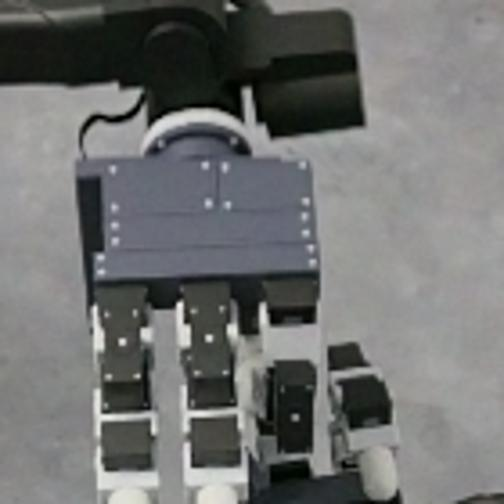

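Request:
move --arm1 '{"joints": {"joint2_rad": 2.52}, "min_time_s": 1.5}' --arm3 '{"joints": {"joint1_rad": 1.46}, "min_time_s": 4}' --cameras '["arm2_cam_wrist"]'

Scene clock: 2132.77 s.
Joint torques (N m): arm1=[-0.21 -28.45 10.76 -0.14 1.27 -0.1] | arm2=[1.08 -19.49 10 1.01 1.04 -0.01] | arm3=[1.14 -16.97 8.12 0.44 1.1 0.02]
Heat: arm1: hottest joint2_rad 39 °C; arm2: hottest joint2_rad 39 °C; arm3: hottest joint2_rad 32 °C.
move: arm1 done; arm3 done
Joint velocities: within noise
arm1.joint_positions: joint1_rad=-1.574 joint2_rad=+2.555 joint3_rad=+2.716 joint4_rad=-1.545 joint5_rad=+1.500 joint6_rad=-1.724 hand_index_mcp=-0.188 hand_index_abd=-0.097 hand_index_pip=-0.397 hand_index_dip=+0.709 hand_middle_mcp=+0.745 hand_middle_abd=+0.000 hand_middle_pip=+0.576 hand_middle_dip=+0.696 hand_ring_mcp=+0.747 hand_ring_abd=+0.000 hand_ring_pip=+0.576 hand_ring_dip=+0.696 hand_thumb_cmc=-0.584 hand_thumb_axl=+0.678 hand_thumb_mcp=+0.237 hand_thumb_ipl=+0.206 hand_current_limit=+0.400 hand_speed=-0.900
arm1.joint_status: all done
arm1.hand_state: blocked,goal,blocked,goal,goal,goal,goal,goal,goal,goal,goal,goal,goal,goal,blocked,blocked
arm1.index_mcp_current_ma: 285
arm1.index_abd_current_ma: 3
arm1.index_pip_current_ma: 18
arm1.index_dip_current_ma: 8
arm1.middle_mcp_current_ma: -4
arm1.middle_abd_current_ma: 0
arm1.middle_pip_current_ma: 0
arm1.middle_dip_current_ma: 0
arm1.ring_mcp_current_ma: -3
arm1.ring_abd_current_ma: 0
arm1.ring_pip_current_ma: 0
arm1.ring_dip_current_ma: 0
arm1.thumb_cmc_current_ma: -9
arm1.thumb_axl_current_ma: 0
arm1.thumb_mcp_current_ma: 385
arm1.thumb_ipl_current_ma: 70
arm1.hand_goal_index_mcp: -0.300
arm1.hand_goal_index_abd: -0.106
arm1.hand_goal_index_pip: -0.420
arm1.hand_goal_index_dip: 0.696
arm1.hand_goal_middle_mcp: 0.754
arm1.hand_goal_middle_abd: 0.000
arm1.hand_goal_middle_pip: 0.576
arm1.hand_goal_middle_dip: 0.696
arm1.hand_goal_ring_mcp: 0.754
arm1.hand_goal_ring_abd: 0.000
arm1.hand_goal_ring_pip: 0.576
arm1.hand_goal_ring_dip: 0.696
arm1.hand_goal_thumb_cmc: -0.570
arm1.hand_goal_thumb_axl: 0.678
arm1.hand_goal_thumb_mcp: 0.100
arm1.hand_goal_thumb_ipl: 0.168
arm1.hand: x=-0.7799 y=-0.0072 z=+1.0199 quat_wxyz=(+0.045, -0.018, +0.728, -0.684) (m; scene frame)
arm1.hand_target: x=-0.7834 y=-0.0197 z=+1.0589 quat_wxyz=(+0.058, +0.006, +0.727, -0.684) (m; scene frame)
arm1.hand_status: not commanded
arm2: as last shown
arm2.joint_positions: joint1_rad=+1.629 joint2_rad=+2.428 joint3_rad=+1.938 joint4_rad=-0.611 joint5_rad=+1.390 joint6_rad=+1.092 hand_index_mcp=-0.340 hand_index_abd=+0.001 hand_index_pip=-0.882 hand_index_dip=+0.408 hand_middle_mcp=+0.430 hand_middle_abd=-0.002 hand_middle_pip=-0.075 hand_middle_dip=+0.694 hand_ring_mcp=-0.340 hand_ring_abd=+0.001 hand_ring_pip=-0.883 hand_ring_dip=+0.409 hand_thumb_cmc=+0.722 hand_thumb_axl=+0.677 hand_thumb_mcp=+0.226 hand_thumb_ipl=+0.168 hand_current_limit=+0.400 hand_speed=-0.600
arm2.hand: x=-0.7453 y=+0.0832 z=+0.9809 quat_wxyz=(-0.067, -0.069, +0.759, +0.645) (m; scene frame)
arm2.hand_target: x=-0.7525 y=+0.0904 z=+0.9960 quat_wxyz=(-0.087, -0.043, +0.758, +0.645) (m; scene frame)
arm3.joint_positions: joint1_rad=+1.458 joint2_rad=+1.719 joint3_rad=+2.103 joint4_rad=-1.652 joint5_rad=+1.564 joint6_rad=-1.853 hand_index_mcp=-0.128 hand_index_abd=-0.103 hand_index_pip=+0.065 hand_index_dip=+0.699 hand_middle_mcp=+0.973 hand_middle_abd=-0.001 hand_middle_pip=+0.575 hand_middle_dip=+0.696 hand_ring_mcp=+0.973 hand_ring_abd=-0.002 hand_ring_pip=+0.575 hand_ring_dip=+0.693 hand_thumb_cmc=-0.568 hand_thumb_axl=+0.677 hand_thumb_mcp=+0.298 hand_thumb_ipl=+0.170 hand_current_limit=+0.400 hand_speed=-0.600
arm3.joint_status: all done
arm3.hand_state: goal,goal,goal,goal,goal,goal,goal,goal,goal,goal,goal,goal,goal,goal,goal,goal
arm3.index_mcp_current_ma: -5
arm3.index_abd_current_ma: 1
arm3.index_pip_current_ma: 1
arm3.index_dip_current_ma: 1
arm3.middle_mcp_current_ma: -3
arm3.middle_abd_current_ma: 0
arm3.middle_pip_current_ma: 0
arm3.middle_dip_current_ma: 0
arm3.ring_mcp_current_ma: -3
arm3.ring_abd_current_ma: 0
arm3.ring_pip_current_ma: 0
arm3.ring_dip_current_ma: -1
arm3.thumb_cmc_current_ma: 0
arm3.thumb_axl_current_ma: 0
arm3.thumb_mcp_current_ma: -1
arm3.thumb_ipl_current_ma: 1
arm3.hand_goal_index_mcp: -0.120
arm3.hand_goal_index_abd: -0.106
arm3.hand_goal_index_pip: 0.062
arm3.hand_goal_index_dip: 0.696
arm3.hand_goal_middle_mcp: 0.980
arm3.hand_goal_middle_abd: 0.000
arm3.hand_goal_middle_pip: 0.576
arm3.hand_goal_middle_dip: 0.696
arm3.hand_goal_ring_mcp: 0.980
arm3.hand_goal_ring_abd: 0.000
arm3.hand_goal_ring_pip: 0.576
arm3.hand_goal_ring_dip: 0.696
arm3.hand_goal_thumb_cmc: -0.570
arm3.hand_goal_thumb_axl: 0.678
arm3.hand_goal_thumb_mcp: 0.300
arm3.hand_goal_thumb_ipl: 0.168
arm3.hand: x=+1.0461 y=+0.1222 z=+1.3077 quat_wxyz=(+0.705, -0.709, +0.020, -0.004) (m; scene frame)
arm3.hand_target: x=+1.0536 y=+0.1209 z=+1.3164 quat_wxyz=(+0.705, -0.709, +0.023, +0.000) (m; scene frame)
arm3.hand_status: not commanded
pictures: arm2_cam_wrist
camera_calibration:
arm2_cam_wrist: T_world_to_cam=[[0.773633, 0.250537, 0.581999, 0.0185398], [0.554912, -0.711295, -0.43143, 0.845967], [0.305884, 0.656727, -0.689307, 0.977988], [0, 0, 0, 1]] pos_world=[-0.782931, -0.0451836, 1.02832]

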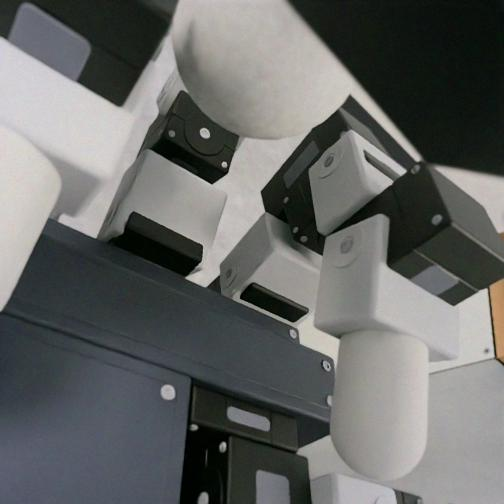

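Request:
move --arm1 '{"joints": {"hand_index_mcp": 0.03, "hand_thumb_mcp": 0.29, "hand_speed": -0.4}}' --cameras '["arm2_cam_wrist"]'

Scene clock: 2134.70 s.
Joint torques (N m): arm1=[-0.26 -28.04 10.76 -0.1 1.26 -0.09] | arm2=[1.08 -19.84 9.94 0.96 1.06 -0.03] | arm3=[1.49 -16.91 8.1 0.47 1.1 0.02]
Heat: arm1: hottest joint2_rad 39 °C; arm2: hottest joint2_rad 40 °C; arm3: hottest joint2_rad 32 °C.
move: arm1 done
Joint velocities: within noise
arm1.joint_positions: joint1_rad=-1.574 joint2_rad=+2.551 joint3_rad=+2.716 joint4_rad=-1.545 joint5_rad=+1.501 joint6_rad=-1.724 hand_index_mcp=+0.021 hand_index_abd=-0.103 hand_index_pip=-0.415 hand_index_dip=+0.699 hand_middle_mcp=+0.745 hand_middle_abd=+0.000 hand_middle_pip=+0.576 hand_middle_dip=+0.696 hand_ring_mcp=+0.747 hand_ring_abd=+0.000 hand_ring_pip=+0.576 hand_ring_dip=+0.696 hand_thumb_cmc=-0.574 hand_thumb_axl=+0.678 hand_thumb_mcp=+0.289 hand_thumb_ipl=+0.170 hand_current_limit=+0.400 hand_speed=-0.400
arm1.joint_status: all done
arm1.hand_state: goal,goal,goal,goal,goal,goal,goal,goal,goal,goal,goal,goal,goal,goal,goal,goal
arm1.index_mcp_current_ma: -4
arm1.index_abd_current_ma: 1
arm1.index_pip_current_ma: 1
arm1.index_dip_current_ma: 1
arm1.middle_mcp_current_ma: -4
arm1.middle_abd_current_ma: 0
arm1.middle_pip_current_ma: 0
arm1.middle_dip_current_ma: 0
arm1.ring_mcp_current_ma: -3
arm1.ring_abd_current_ma: 0
arm1.ring_pip_current_ma: 0
arm1.ring_dip_current_ma: 0
arm1.thumb_cmc_current_ma: -1
arm1.thumb_axl_current_ma: 0
arm1.thumb_mcp_current_ma: 0
arm1.thumb_ipl_current_ma: 1
arm1.hand_goal_index_mcp: 0.030
arm1.hand_goal_index_abd: -0.106
arm1.hand_goal_index_pip: -0.420
arm1.hand_goal_index_dip: 0.696
arm1.hand_goal_middle_mcp: 0.754
arm1.hand_goal_middle_abd: 0.000
arm1.hand_goal_middle_pip: 0.576
arm1.hand_goal_middle_dip: 0.696
arm1.hand_goal_ring_mcp: 0.754
arm1.hand_goal_ring_abd: 0.000
arm1.hand_goal_ring_pip: 0.576
arm1.hand_goal_ring_dip: 0.696
arm1.hand_goal_thumb_cmc: -0.570
arm1.hand_goal_thumb_axl: 0.678
arm1.hand_goal_thumb_mcp: 0.290
arm1.hand_goal_thumb_ipl: 0.168
arm1.hand: x=-0.7801 y=-0.0072 z=+1.0235 quat_wxyz=(+0.046, -0.016, +0.728, -0.684) (m; scene frame)
arm1.hand_target: x=-0.7834 y=-0.0196 z=+1.0587 quat_wxyz=(+0.058, +0.006, +0.727, -0.684) (m; scene frame)
arm1.hand_status: not commanded
arm2, arm3: as last shown
arm2.joint_positions: joint1_rad=+1.629 joint2_rad=+2.428 joint3_rad=+1.938 joint4_rad=-0.611 joint5_rad=+1.390 joint6_rad=+1.093 hand_index_mcp=-0.340 hand_index_abd=+0.001 hand_index_pip=-0.882 hand_index_dip=+0.408 hand_middle_mcp=+0.430 hand_middle_abd=-0.002 hand_middle_pip=-0.076 hand_middle_dip=+0.694 hand_ring_mcp=-0.340 hand_ring_abd=+0.001 hand_ring_pip=-0.883 hand_ring_dip=+0.409 hand_thumb_cmc=+0.722 hand_thumb_axl=+0.677 hand_thumb_mcp=+0.226 hand_thumb_ipl=+0.168 hand_current_limit=+0.400 hand_speed=-0.600
arm2.index_mcp_current_ma: 8
arm2.index_pip_current_ma: -1
arm2.index_dip_current_ma: 9
arm2.middle_mcp_current_ma: 86
arm2.middle_abd_current_ma: -8
arm2.middle_pip_current_ma: 19
arm2.thumb_cmc_current_ma: 37
arm2.hand: x=-0.7453 y=+0.0832 z=+0.9809 quat_wxyz=(-0.067, -0.069, +0.759, +0.644) (m; scene frame)
pictures: arm2_cam_wrist
camera_calibration:
arm2_cam_wrist: T_world_to_cam=[[0.774326, 0.25049, 0.581097, 0.0198517], [0.554279, -0.711513, -0.431884, 0.845818], [0.305275, 0.65651, -0.689784, 0.977931], [0, 0, 0, 1]] pos_world=[-0.782729, -0.0451831, 1.02832]

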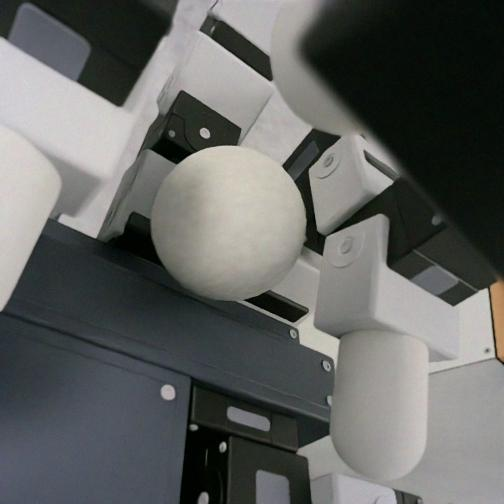

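Request:
move --arm1 '{"target": [-0.80, -0.010, 1.10, 0.041, -0.008, 0.728, -0.685], "speed": 0.08}' --cameras '["arm2_cam_wrist"]'

Request:
move --arm1 '{"target": [-0.90, -0.012, 1.14, 0.041, -0.008, 0.728, -0.685], "speed": 0.15}' --arm2 '{"joints": {"hand_middle_mcp": -0.1, "hand_middle_pip": -0.518, "hand_middle_dip": 0.043, "hand_speed": -0.8}}' --cameras '["arm2_cam_wrist"]'

Scene clock: 2139.17 s.
Joint torques (N m): arm1=[0.67 -26.29 12.48 -0.24 1.29 -0.1] | arm2=[0.85 -19.55 9.84 0.98 1.07 -0.03] | arm3=[1.49 -17.03 8.1 0.49 1.1 0.02]
Heat: arm1: hottest joint2_rad 39 °C; arm2: hottest joint2_rad 40 °C; arm3: hottest joint2_rad 32 °C.
move: arm1 off_target
Joint velocities: within noise
arm1.joint_positions: joint1_rad=-1.574 joint2_rad=+2.501 joint3_rad=+2.738 joint4_rad=-1.644 joint5_rad=+1.501 joint6_rad=-1.746 hand_index_mcp=+0.021 hand_index_abd=-0.103 hand_index_pip=-0.415 hand_index_dip=+0.699 hand_middle_mcp=+0.745 hand_middle_abd=+0.000 hand_middle_pip=+0.576 hand_middle_dip=+0.696 hand_ring_mcp=+0.747 hand_ring_abd=+0.000 hand_ring_pip=+0.576 hand_ring_dip=+0.696 hand_thumb_cmc=-0.573 hand_thumb_axl=+0.678 hand_thumb_mcp=+0.289 hand_thumb_ipl=+0.170 hand_current_limit=+0.400 hand_speed=-0.400
arm1.joint_status: not commanded
arm1.hand_state: goal,goal,goal,goal,goal,goal,goal,goal,goal,goal,goal,goal,goal,goal,goal,goal
arm1.index_mcp_current_ma: -4
arm1.index_abd_current_ma: 1
arm1.index_pip_current_ma: 1
arm1.index_dip_current_ma: 1
arm1.middle_mcp_current_ma: -4
arm1.middle_abd_current_ma: 0
arm1.middle_pip_current_ma: 0
arm1.middle_dip_current_ma: 0
arm1.ring_mcp_current_ma: -3
arm1.ring_abd_current_ma: 0
arm1.ring_pip_current_ma: 0
arm1.ring_dip_current_ma: 0
arm1.thumb_cmc_current_ma: -1
arm1.thumb_axl_current_ma: 0
arm1.thumb_mcp_current_ma: 0
arm1.thumb_ipl_current_ma: 1
arm1.hand_goal_index_mcp: 0.030
arm1.hand_goal_index_abd: -0.106
arm1.hand_goal_index_pip: -0.420
arm1.hand_goal_index_dip: 0.696
arm1.hand_goal_middle_mcp: 0.754
arm1.hand_goal_middle_abd: 0.000
arm1.hand_goal_middle_pip: 0.576
arm1.hand_goal_middle_dip: 0.696
arm1.hand_goal_ring_mcp: 0.754
arm1.hand_goal_ring_abd: 0.000
arm1.hand_goal_ring_pip: 0.576
arm1.hand_goal_ring_dip: 0.696
arm1.hand_goal_thumb_cmc: -0.570
arm1.hand_goal_thumb_axl: 0.678
arm1.hand_goal_thumb_mcp: 0.290
arm1.hand_goal_thumb_ipl: 0.168
arm1.hand: x=-0.8005 y=-0.0084 z=+1.0660 quat_wxyz=(+0.029, -0.033, +0.727, -0.685) (m; scene frame)
arm1.hand_target: x=-0.8015 y=-0.0102 z=+1.0996 quat_wxyz=(+0.048, -0.014, +0.727, -0.685) (m; scene frame)
arm1.hand_status: off_target (0.034 m and 3.2 deg from the pose sent, 0.079 m and 1.1 deg at the start)
arm2.joint_positions: joint1_rad=+1.629 joint2_rad=+2.428 joint3_rad=+1.938 joint4_rad=-0.611 joint5_rad=+1.390 joint6_rad=+1.093 hand_index_mcp=-0.340 hand_index_abd=+0.001 hand_index_pip=-0.882 hand_index_dip=+0.408 hand_middle_mcp=+0.430 hand_middle_abd=-0.002 hand_middle_pip=-0.076 hand_middle_dip=+0.694 hand_ring_mcp=-0.340 hand_ring_abd=+0.001 hand_ring_pip=-0.883 hand_ring_dip=+0.409 hand_thumb_cmc=+0.722 hand_thumb_axl=+0.677 hand_thumb_mcp=+0.226 hand_thumb_ipl=+0.168 hand_current_limit=+0.400 hand_speed=-0.600
arm2.joint_status: not commanded
arm2.hand_state: goal,goal,goal,goal,goal,goal,goal,goal,goal,goal,goal,goal,goal,goal,goal,goal
arm2.index_mcp_current_ma: 8
arm2.index_abd_current_ma: 3
arm2.index_pip_current_ma: -1
arm2.index_dip_current_ma: 9
arm2.middle_mcp_current_ma: 86
arm2.middle_abd_current_ma: -8
arm2.middle_pip_current_ma: 19
arm2.middle_dip_current_ma: -9
arm2.ring_mcp_current_ma: 8
arm2.ring_abd_current_ma: 2
arm2.ring_pip_current_ma: -3
arm2.ring_dip_current_ma: 11
arm2.thumb_cmc_current_ma: 37
arm2.thumb_axl_current_ma: -4
arm2.thumb_mcp_current_ma: -1
arm2.thumb_ipl_current_ma: -2
arm2.hand_goal_index_mcp: -0.342
arm2.hand_goal_index_abd: 0.000
arm2.hand_goal_index_pip: -0.882
arm2.hand_goal_index_dip: 0.406
arm2.hand_goal_middle_mcp: 0.412
arm2.hand_goal_middle_abd: 0.000
arm2.hand_goal_middle_pip: -0.080
arm2.hand_goal_middle_dip: 0.696
arm2.hand_goal_ring_mcp: -0.342
arm2.hand_goal_ring_abd: 0.000
arm2.hand_goal_ring_pip: -0.882
arm2.hand_goal_ring_dip: 0.406
arm2.hand_goal_thumb_cmc: 0.714
arm2.hand_goal_thumb_axl: 0.678
arm2.hand_goal_thumb_mcp: 0.226
arm2.hand_goal_thumb_ipl: 0.168
arm2.hand: x=-0.7453 y=+0.0832 z=+0.9809 quat_wxyz=(-0.067, -0.069, +0.759, +0.644) (m; scene frame)
arm2.hand_target: x=-0.7525 y=+0.0904 z=+0.9960 quat_wxyz=(-0.087, -0.043, +0.758, +0.645) (m; scene frame)
arm2.hand_status: not commanded
arm3: as last shown
pictures: arm2_cam_wrist
camera_calibration:
arm2_cam_wrist: T_world_to_cam=[[0.774326, 0.25049, 0.581097, 0.0198517], [0.554279, -0.711513, -0.431884, 0.845818], [0.305275, 0.65651, -0.689784, 0.977931], [0, 0, 0, 1]] pos_world=[-0.782729, -0.0451831, 1.02832]

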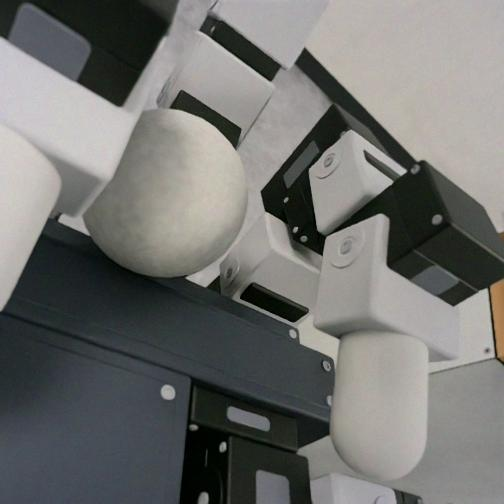

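Scene clock: 2140.90 s.
Joint torques (N m): arm1=[1.32 -22.36 8.42 -0.49 1.31 0.03] | arm2=[1.08 -19.49 9.96 0.98 1.04 -0.02] | arm3=[1.55 -16.97 8.12 0.46 1.1 0.02]
Heat: arm1: hottest joint2_rad 39 °C; arm2: hottest joint2_rad 40 °C; arm3: hottest joint2_rad 32 °C.
move: arm1 off_target; arm2 off_target
Joint velocities: within noise
arm1.joint_positions: joint1_rad=-1.574 joint2_rad=+2.105 joint3_rad=+2.196 joint4_rad=-1.686 joint5_rad=+1.499 joint6_rad=-1.521 hand_index_mcp=+0.021 hand_index_abd=-0.103 hand_index_pip=-0.415 hand_index_dip=+0.699 hand_middle_mcp=+0.745 hand_middle_abd=+0.000 hand_middle_pip=+0.576 hand_middle_dip=+0.696 hand_ring_mcp=+0.747 hand_ring_abd=+0.000 hand_ring_pip=+0.576 hand_ring_dip=+0.696 hand_thumb_cmc=-0.572 hand_thumb_axl=+0.678 hand_thumb_mcp=+0.289 hand_thumb_ipl=+0.170 hand_current_limit=+0.400 hand_speed=-0.400
arm1.joint_status: not commanded
arm1.hand_state: goal,goal,goal,goal,goal,goal,goal,goal,goal,goal,goal,goal,goal,goal,goal,goal
arm1.index_mcp_current_ma: -4
arm1.index_abd_current_ma: 1
arm1.index_pip_current_ma: 1
arm1.index_dip_current_ma: 1
arm1.middle_mcp_current_ma: -4
arm1.middle_abd_current_ma: 0
arm1.middle_pip_current_ma: 0
arm1.middle_dip_current_ma: 0
arm1.ring_mcp_current_ma: -3
arm1.ring_abd_current_ma: 0
arm1.ring_pip_current_ma: 0
arm1.ring_dip_current_ma: 0
arm1.thumb_cmc_current_ma: 0
arm1.thumb_axl_current_ma: 0
arm1.thumb_mcp_current_ma: 0
arm1.thumb_ipl_current_ma: 0
arm1.hand_goal_index_mcp: 0.030
arm1.hand_goal_index_abd: -0.106
arm1.hand_goal_index_pip: -0.420
arm1.hand_goal_index_dip: 0.696
arm1.hand_goal_middle_mcp: 0.754
arm1.hand_goal_middle_abd: 0.000
arm1.hand_goal_middle_pip: 0.576
arm1.hand_goal_middle_dip: 0.696
arm1.hand_goal_ring_mcp: 0.754
arm1.hand_goal_ring_abd: 0.000
arm1.hand_goal_ring_pip: 0.576
arm1.hand_goal_ring_dip: 0.696
arm1.hand_goal_thumb_cmc: -0.570
arm1.hand_goal_thumb_axl: 0.678
arm1.hand_goal_thumb_mcp: 0.290
arm1.hand_goal_thumb_ipl: 0.168
arm1.hand: x=-0.8975 y=-0.0152 z=+1.1295 quat_wxyz=(+0.037, -0.015, +0.729, -0.684) (m; scene frame)
arm1.hand_target: x=-0.9000 y=-0.0122 z=+1.1399 quat_wxyz=(+0.044, -0.011, +0.728, -0.684) (m; scene frame)
arm1.hand_status: off_target (0.011 m and 1.0 deg from the pose sent, 0.124 m and 3.2 deg at the start; a joint's target at an end of its range on 35 of 52 steps)
arm2.joint_positions: joint1_rad=+1.629 joint2_rad=+2.428 joint3_rad=+1.938 joint4_rad=-0.611 joint5_rad=+1.390 joint6_rad=+1.093 hand_index_mcp=-0.340 hand_index_abd=+0.001 hand_index_pip=-0.882 hand_index_dip=+0.408 hand_middle_mcp=-0.075 hand_middle_abd=-0.002 hand_middle_pip=-0.517 hand_middle_dip=+0.046 hand_ring_mcp=-0.340 hand_ring_abd=+0.001 hand_ring_pip=-0.883 hand_ring_dip=+0.409 hand_thumb_cmc=+0.722 hand_thumb_axl=+0.677 hand_thumb_mcp=+0.226 hand_thumb_ipl=+0.168 hand_current_limit=+0.400 hand_speed=-0.800
arm2.joint_status: hand_middle_mcp off_target (ended at -0.075, target -0.100); the others done
arm2.hand_state: goal,goal,goal,goal,blocked,goal,goal,goal,goal,goal,goal,goal,goal,goal,goal,goal
arm2.index_mcp_current_ma: 8
arm2.index_abd_current_ma: 3
arm2.index_pip_current_ma: -1
arm2.index_dip_current_ma: 9
arm2.middle_mcp_current_ma: 125
arm2.middle_abd_current_ma: -8
arm2.middle_pip_current_ma: 6
arm2.middle_dip_current_ma: 10
arm2.ring_mcp_current_ma: 8
arm2.ring_abd_current_ma: 2
arm2.ring_pip_current_ma: -3
arm2.ring_dip_current_ma: 11
arm2.thumb_cmc_current_ma: 37
arm2.thumb_axl_current_ma: -4
arm2.thumb_mcp_current_ma: -1
arm2.thumb_ipl_current_ma: -2
arm2.hand_goal_index_mcp: -0.342
arm2.hand_goal_index_abd: 0.000
arm2.hand_goal_index_pip: -0.882
arm2.hand_goal_index_dip: 0.406
arm2.hand_goal_middle_mcp: -0.100
arm2.hand_goal_middle_abd: 0.000
arm2.hand_goal_middle_pip: -0.518
arm2.hand_goal_middle_dip: 0.044
arm2.hand_goal_ring_mcp: -0.342
arm2.hand_goal_ring_abd: 0.000
arm2.hand_goal_ring_pip: -0.882
arm2.hand_goal_ring_dip: 0.406
arm2.hand_goal_thumb_cmc: 0.714
arm2.hand_goal_thumb_axl: 0.678
arm2.hand_goal_thumb_mcp: 0.226
arm2.hand_goal_thumb_ipl: 0.168
arm2.hand: x=-0.7453 y=+0.0832 z=+0.9809 quat_wxyz=(-0.067, -0.069, +0.759, +0.644) (m; scene frame)
arm2.hand_target: x=-0.7525 y=+0.0904 z=+0.9960 quat_wxyz=(-0.087, -0.043, +0.758, +0.645) (m; scene frame)
arm2.hand_status: not commanded
arm3: as last shown
pictures: arm2_cam_wrist
camera_calibration:
arm2_cam_wrist: T_world_to_cam=[[0.774326, 0.25049, 0.581097, 0.0198517], [0.554279, -0.711513, -0.431884, 0.845818], [0.305275, 0.65651, -0.689784, 0.977931], [0, 0, 0, 1]] pos_world=[-0.782729, -0.0451831, 1.02832]

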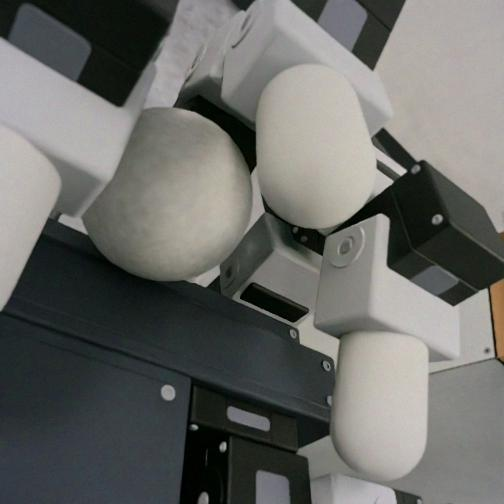

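Request:
move --arm1 '{"joints": {"joint1_rad": -1.40, "joint2_rad": 1.3, "joint3_rad": 1.2, "joint4_rad": -1.35, "joint6_rad": -1.56, "hand_index_mcp": 0.144, "hand_index_pip": -0.812, "hand_thumb_mcp": 0.34}, "min_time_s": 3}' --arm2 '{"joints": {"hand_middle_mcp": 0.3, "hand_middle_pip": -0.45, "joint6_rad": 1.21}, "min_time_s": 2}' --cameras '["arm2_cam_wrist"]'

Scene clock: 2146.47 s.
Joint torques (N m): arm1=[2.2 -10.81 8.51 0.85 1.29 -0.15] | arm2=[1.26 -19.6 9.94 1.03 1.03 -0.05] | arm3=[1.49 -16.97 8.1 0.46 1.1 0.02]
Heat: arm1: hottest joint2_rad 39 °C; arm2: hottest joint2_rad 40 °C; arm3: hottest joint2_rad 32 °C.
move: arm1 done; arm2 done
Joint velocities: within noise
arm1.joint_positions: joint1_rad=-1.416 joint2_rad=+1.314 joint3_rad=+1.199 joint4_rad=-1.364 joint5_rad=+1.499 joint6_rad=-1.549 hand_index_mcp=+0.134 hand_index_abd=-0.103 hand_index_pip=-0.806 hand_index_dip=+0.699 hand_middle_mcp=+0.745 hand_middle_abd=+0.000 hand_middle_pip=+0.576 hand_middle_dip=+0.696 hand_ring_mcp=+0.747 hand_ring_abd=+0.000 hand_ring_pip=+0.576 hand_ring_dip=+0.696 hand_thumb_cmc=-0.572 hand_thumb_axl=+0.678 hand_thumb_mcp=+0.336 hand_thumb_ipl=+0.170 hand_current_limit=+0.400 hand_speed=-0.400
arm1.joint_status: all done
arm1.hand_state: goal,goal,goal,goal,goal,goal,goal,goal,goal,goal,goal,goal,goal,goal,goal,goal
arm1.index_mcp_current_ma: -5
arm1.index_abd_current_ma: 0
arm1.index_pip_current_ma: 2
arm1.index_dip_current_ma: 1
arm1.middle_mcp_current_ma: -4
arm1.middle_abd_current_ma: 0
arm1.middle_pip_current_ma: 0
arm1.middle_dip_current_ma: 0
arm1.ring_mcp_current_ma: -3
arm1.ring_abd_current_ma: 0
arm1.ring_pip_current_ma: 0
arm1.ring_dip_current_ma: 0
arm1.thumb_cmc_current_ma: 0
arm1.thumb_axl_current_ma: 0
arm1.thumb_mcp_current_ma: -1
arm1.thumb_ipl_current_ma: 0
arm1.hand_goal_index_mcp: 0.144
arm1.hand_goal_index_abd: -0.106
arm1.hand_goal_index_pip: -0.812
arm1.hand_goal_index_dip: 0.696
arm1.hand_goal_middle_mcp: 0.754
arm1.hand_goal_middle_abd: 0.000
arm1.hand_goal_middle_pip: 0.576
arm1.hand_goal_middle_dip: 0.696
arm1.hand_goal_ring_mcp: 0.754
arm1.hand_goal_ring_abd: 0.000
arm1.hand_goal_ring_pip: 0.576
arm1.hand_goal_ring_dip: 0.696
arm1.hand_goal_thumb_cmc: -0.570
arm1.hand_goal_thumb_axl: 0.678
arm1.hand_goal_thumb_mcp: 0.340
arm1.hand_goal_thumb_ipl: 0.168
arm1.hand: x=-1.1461 y=+0.0330 z=+1.1433 quat_wxyz=(+0.123, -0.044, +0.727, -0.674) (m; scene frame)
arm1.hand_target: x=-1.1458 y=+0.0398 z=+1.1495 quat_wxyz=(+0.135, -0.044, +0.726, -0.673) (m; scene frame)
arm1.hand_status: not commanded
arm2.joint_positions: joint1_rad=+1.629 joint2_rad=+2.428 joint3_rad=+1.938 joint4_rad=-0.611 joint5_rad=+1.390 joint6_rad=+1.203 hand_index_mcp=-0.340 hand_index_abd=+0.001 hand_index_pip=-0.882 hand_index_dip=+0.408 hand_middle_mcp=+0.305 hand_middle_abd=-0.002 hand_middle_pip=-0.453 hand_middle_dip=+0.046 hand_ring_mcp=-0.340 hand_ring_abd=+0.001 hand_ring_pip=-0.883 hand_ring_dip=+0.409 hand_thumb_cmc=+0.722 hand_thumb_axl=+0.677 hand_thumb_mcp=+0.226 hand_thumb_ipl=+0.168 hand_current_limit=+0.400 hand_speed=-0.800
arm2.joint_status: all done
arm2.hand_state: goal,goal,goal,goal,goal,goal,goal,goal,goal,goal,goal,goal,goal,goal,goal,goal
arm2.index_mcp_current_ma: 8
arm2.index_abd_current_ma: 3
arm2.index_pip_current_ma: -1
arm2.index_dip_current_ma: 9
arm2.middle_mcp_current_ma: 25
arm2.middle_abd_current_ma: -8
arm2.middle_pip_current_ma: -12
arm2.middle_dip_current_ma: 10
arm2.ring_mcp_current_ma: 8
arm2.ring_abd_current_ma: 2
arm2.ring_pip_current_ma: -3
arm2.ring_dip_current_ma: 11
arm2.thumb_cmc_current_ma: 37
arm2.thumb_axl_current_ma: -4
arm2.thumb_mcp_current_ma: -1
arm2.thumb_ipl_current_ma: -2
arm2.hand_goal_index_mcp: -0.342
arm2.hand_goal_index_abd: 0.000
arm2.hand_goal_index_pip: -0.882
arm2.hand_goal_index_dip: 0.406
arm2.hand_goal_middle_mcp: 0.300
arm2.hand_goal_middle_abd: 0.000
arm2.hand_goal_middle_pip: -0.450
arm2.hand_goal_middle_dip: 0.044
arm2.hand_goal_ring_mcp: -0.342
arm2.hand_goal_ring_abd: 0.000
arm2.hand_goal_ring_pip: -0.882
arm2.hand_goal_ring_dip: 0.406
arm2.hand_goal_thumb_cmc: 0.714
arm2.hand_goal_thumb_axl: 0.678
arm2.hand_goal_thumb_mcp: 0.226
arm2.hand_goal_thumb_ipl: 0.168
arm2.hand: x=-0.7362 y=+0.0845 z=+0.9778 quat_wxyz=(-0.102, -0.027, +0.761, +0.640) (m; scene frame)
arm2.hand_target: x=-0.7436 y=+0.0916 z=+0.9923 quat_wxyz=(-0.122, -0.001, +0.759, +0.639) (m; scene frame)
arm2.hand_status: not commanded
arm3: as last shown
pictures: arm2_cam_wrist
camera_calibration:
arm2_cam_wrist: T_world_to_cam=[[0.835599, 0.247542, 0.490404, 0.148341], [0.493605, -0.730136, -0.4725, 0.837039], [0.241098, 0.636887, -0.732289, 0.968256], [0, 0, 0, 1]] pos_world=[-0.770565, -0.0422382, 1.0318]

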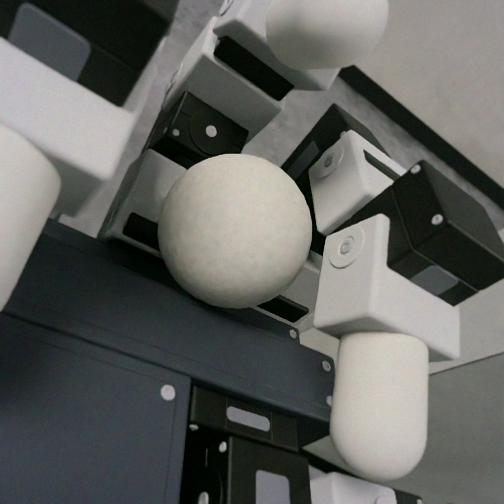

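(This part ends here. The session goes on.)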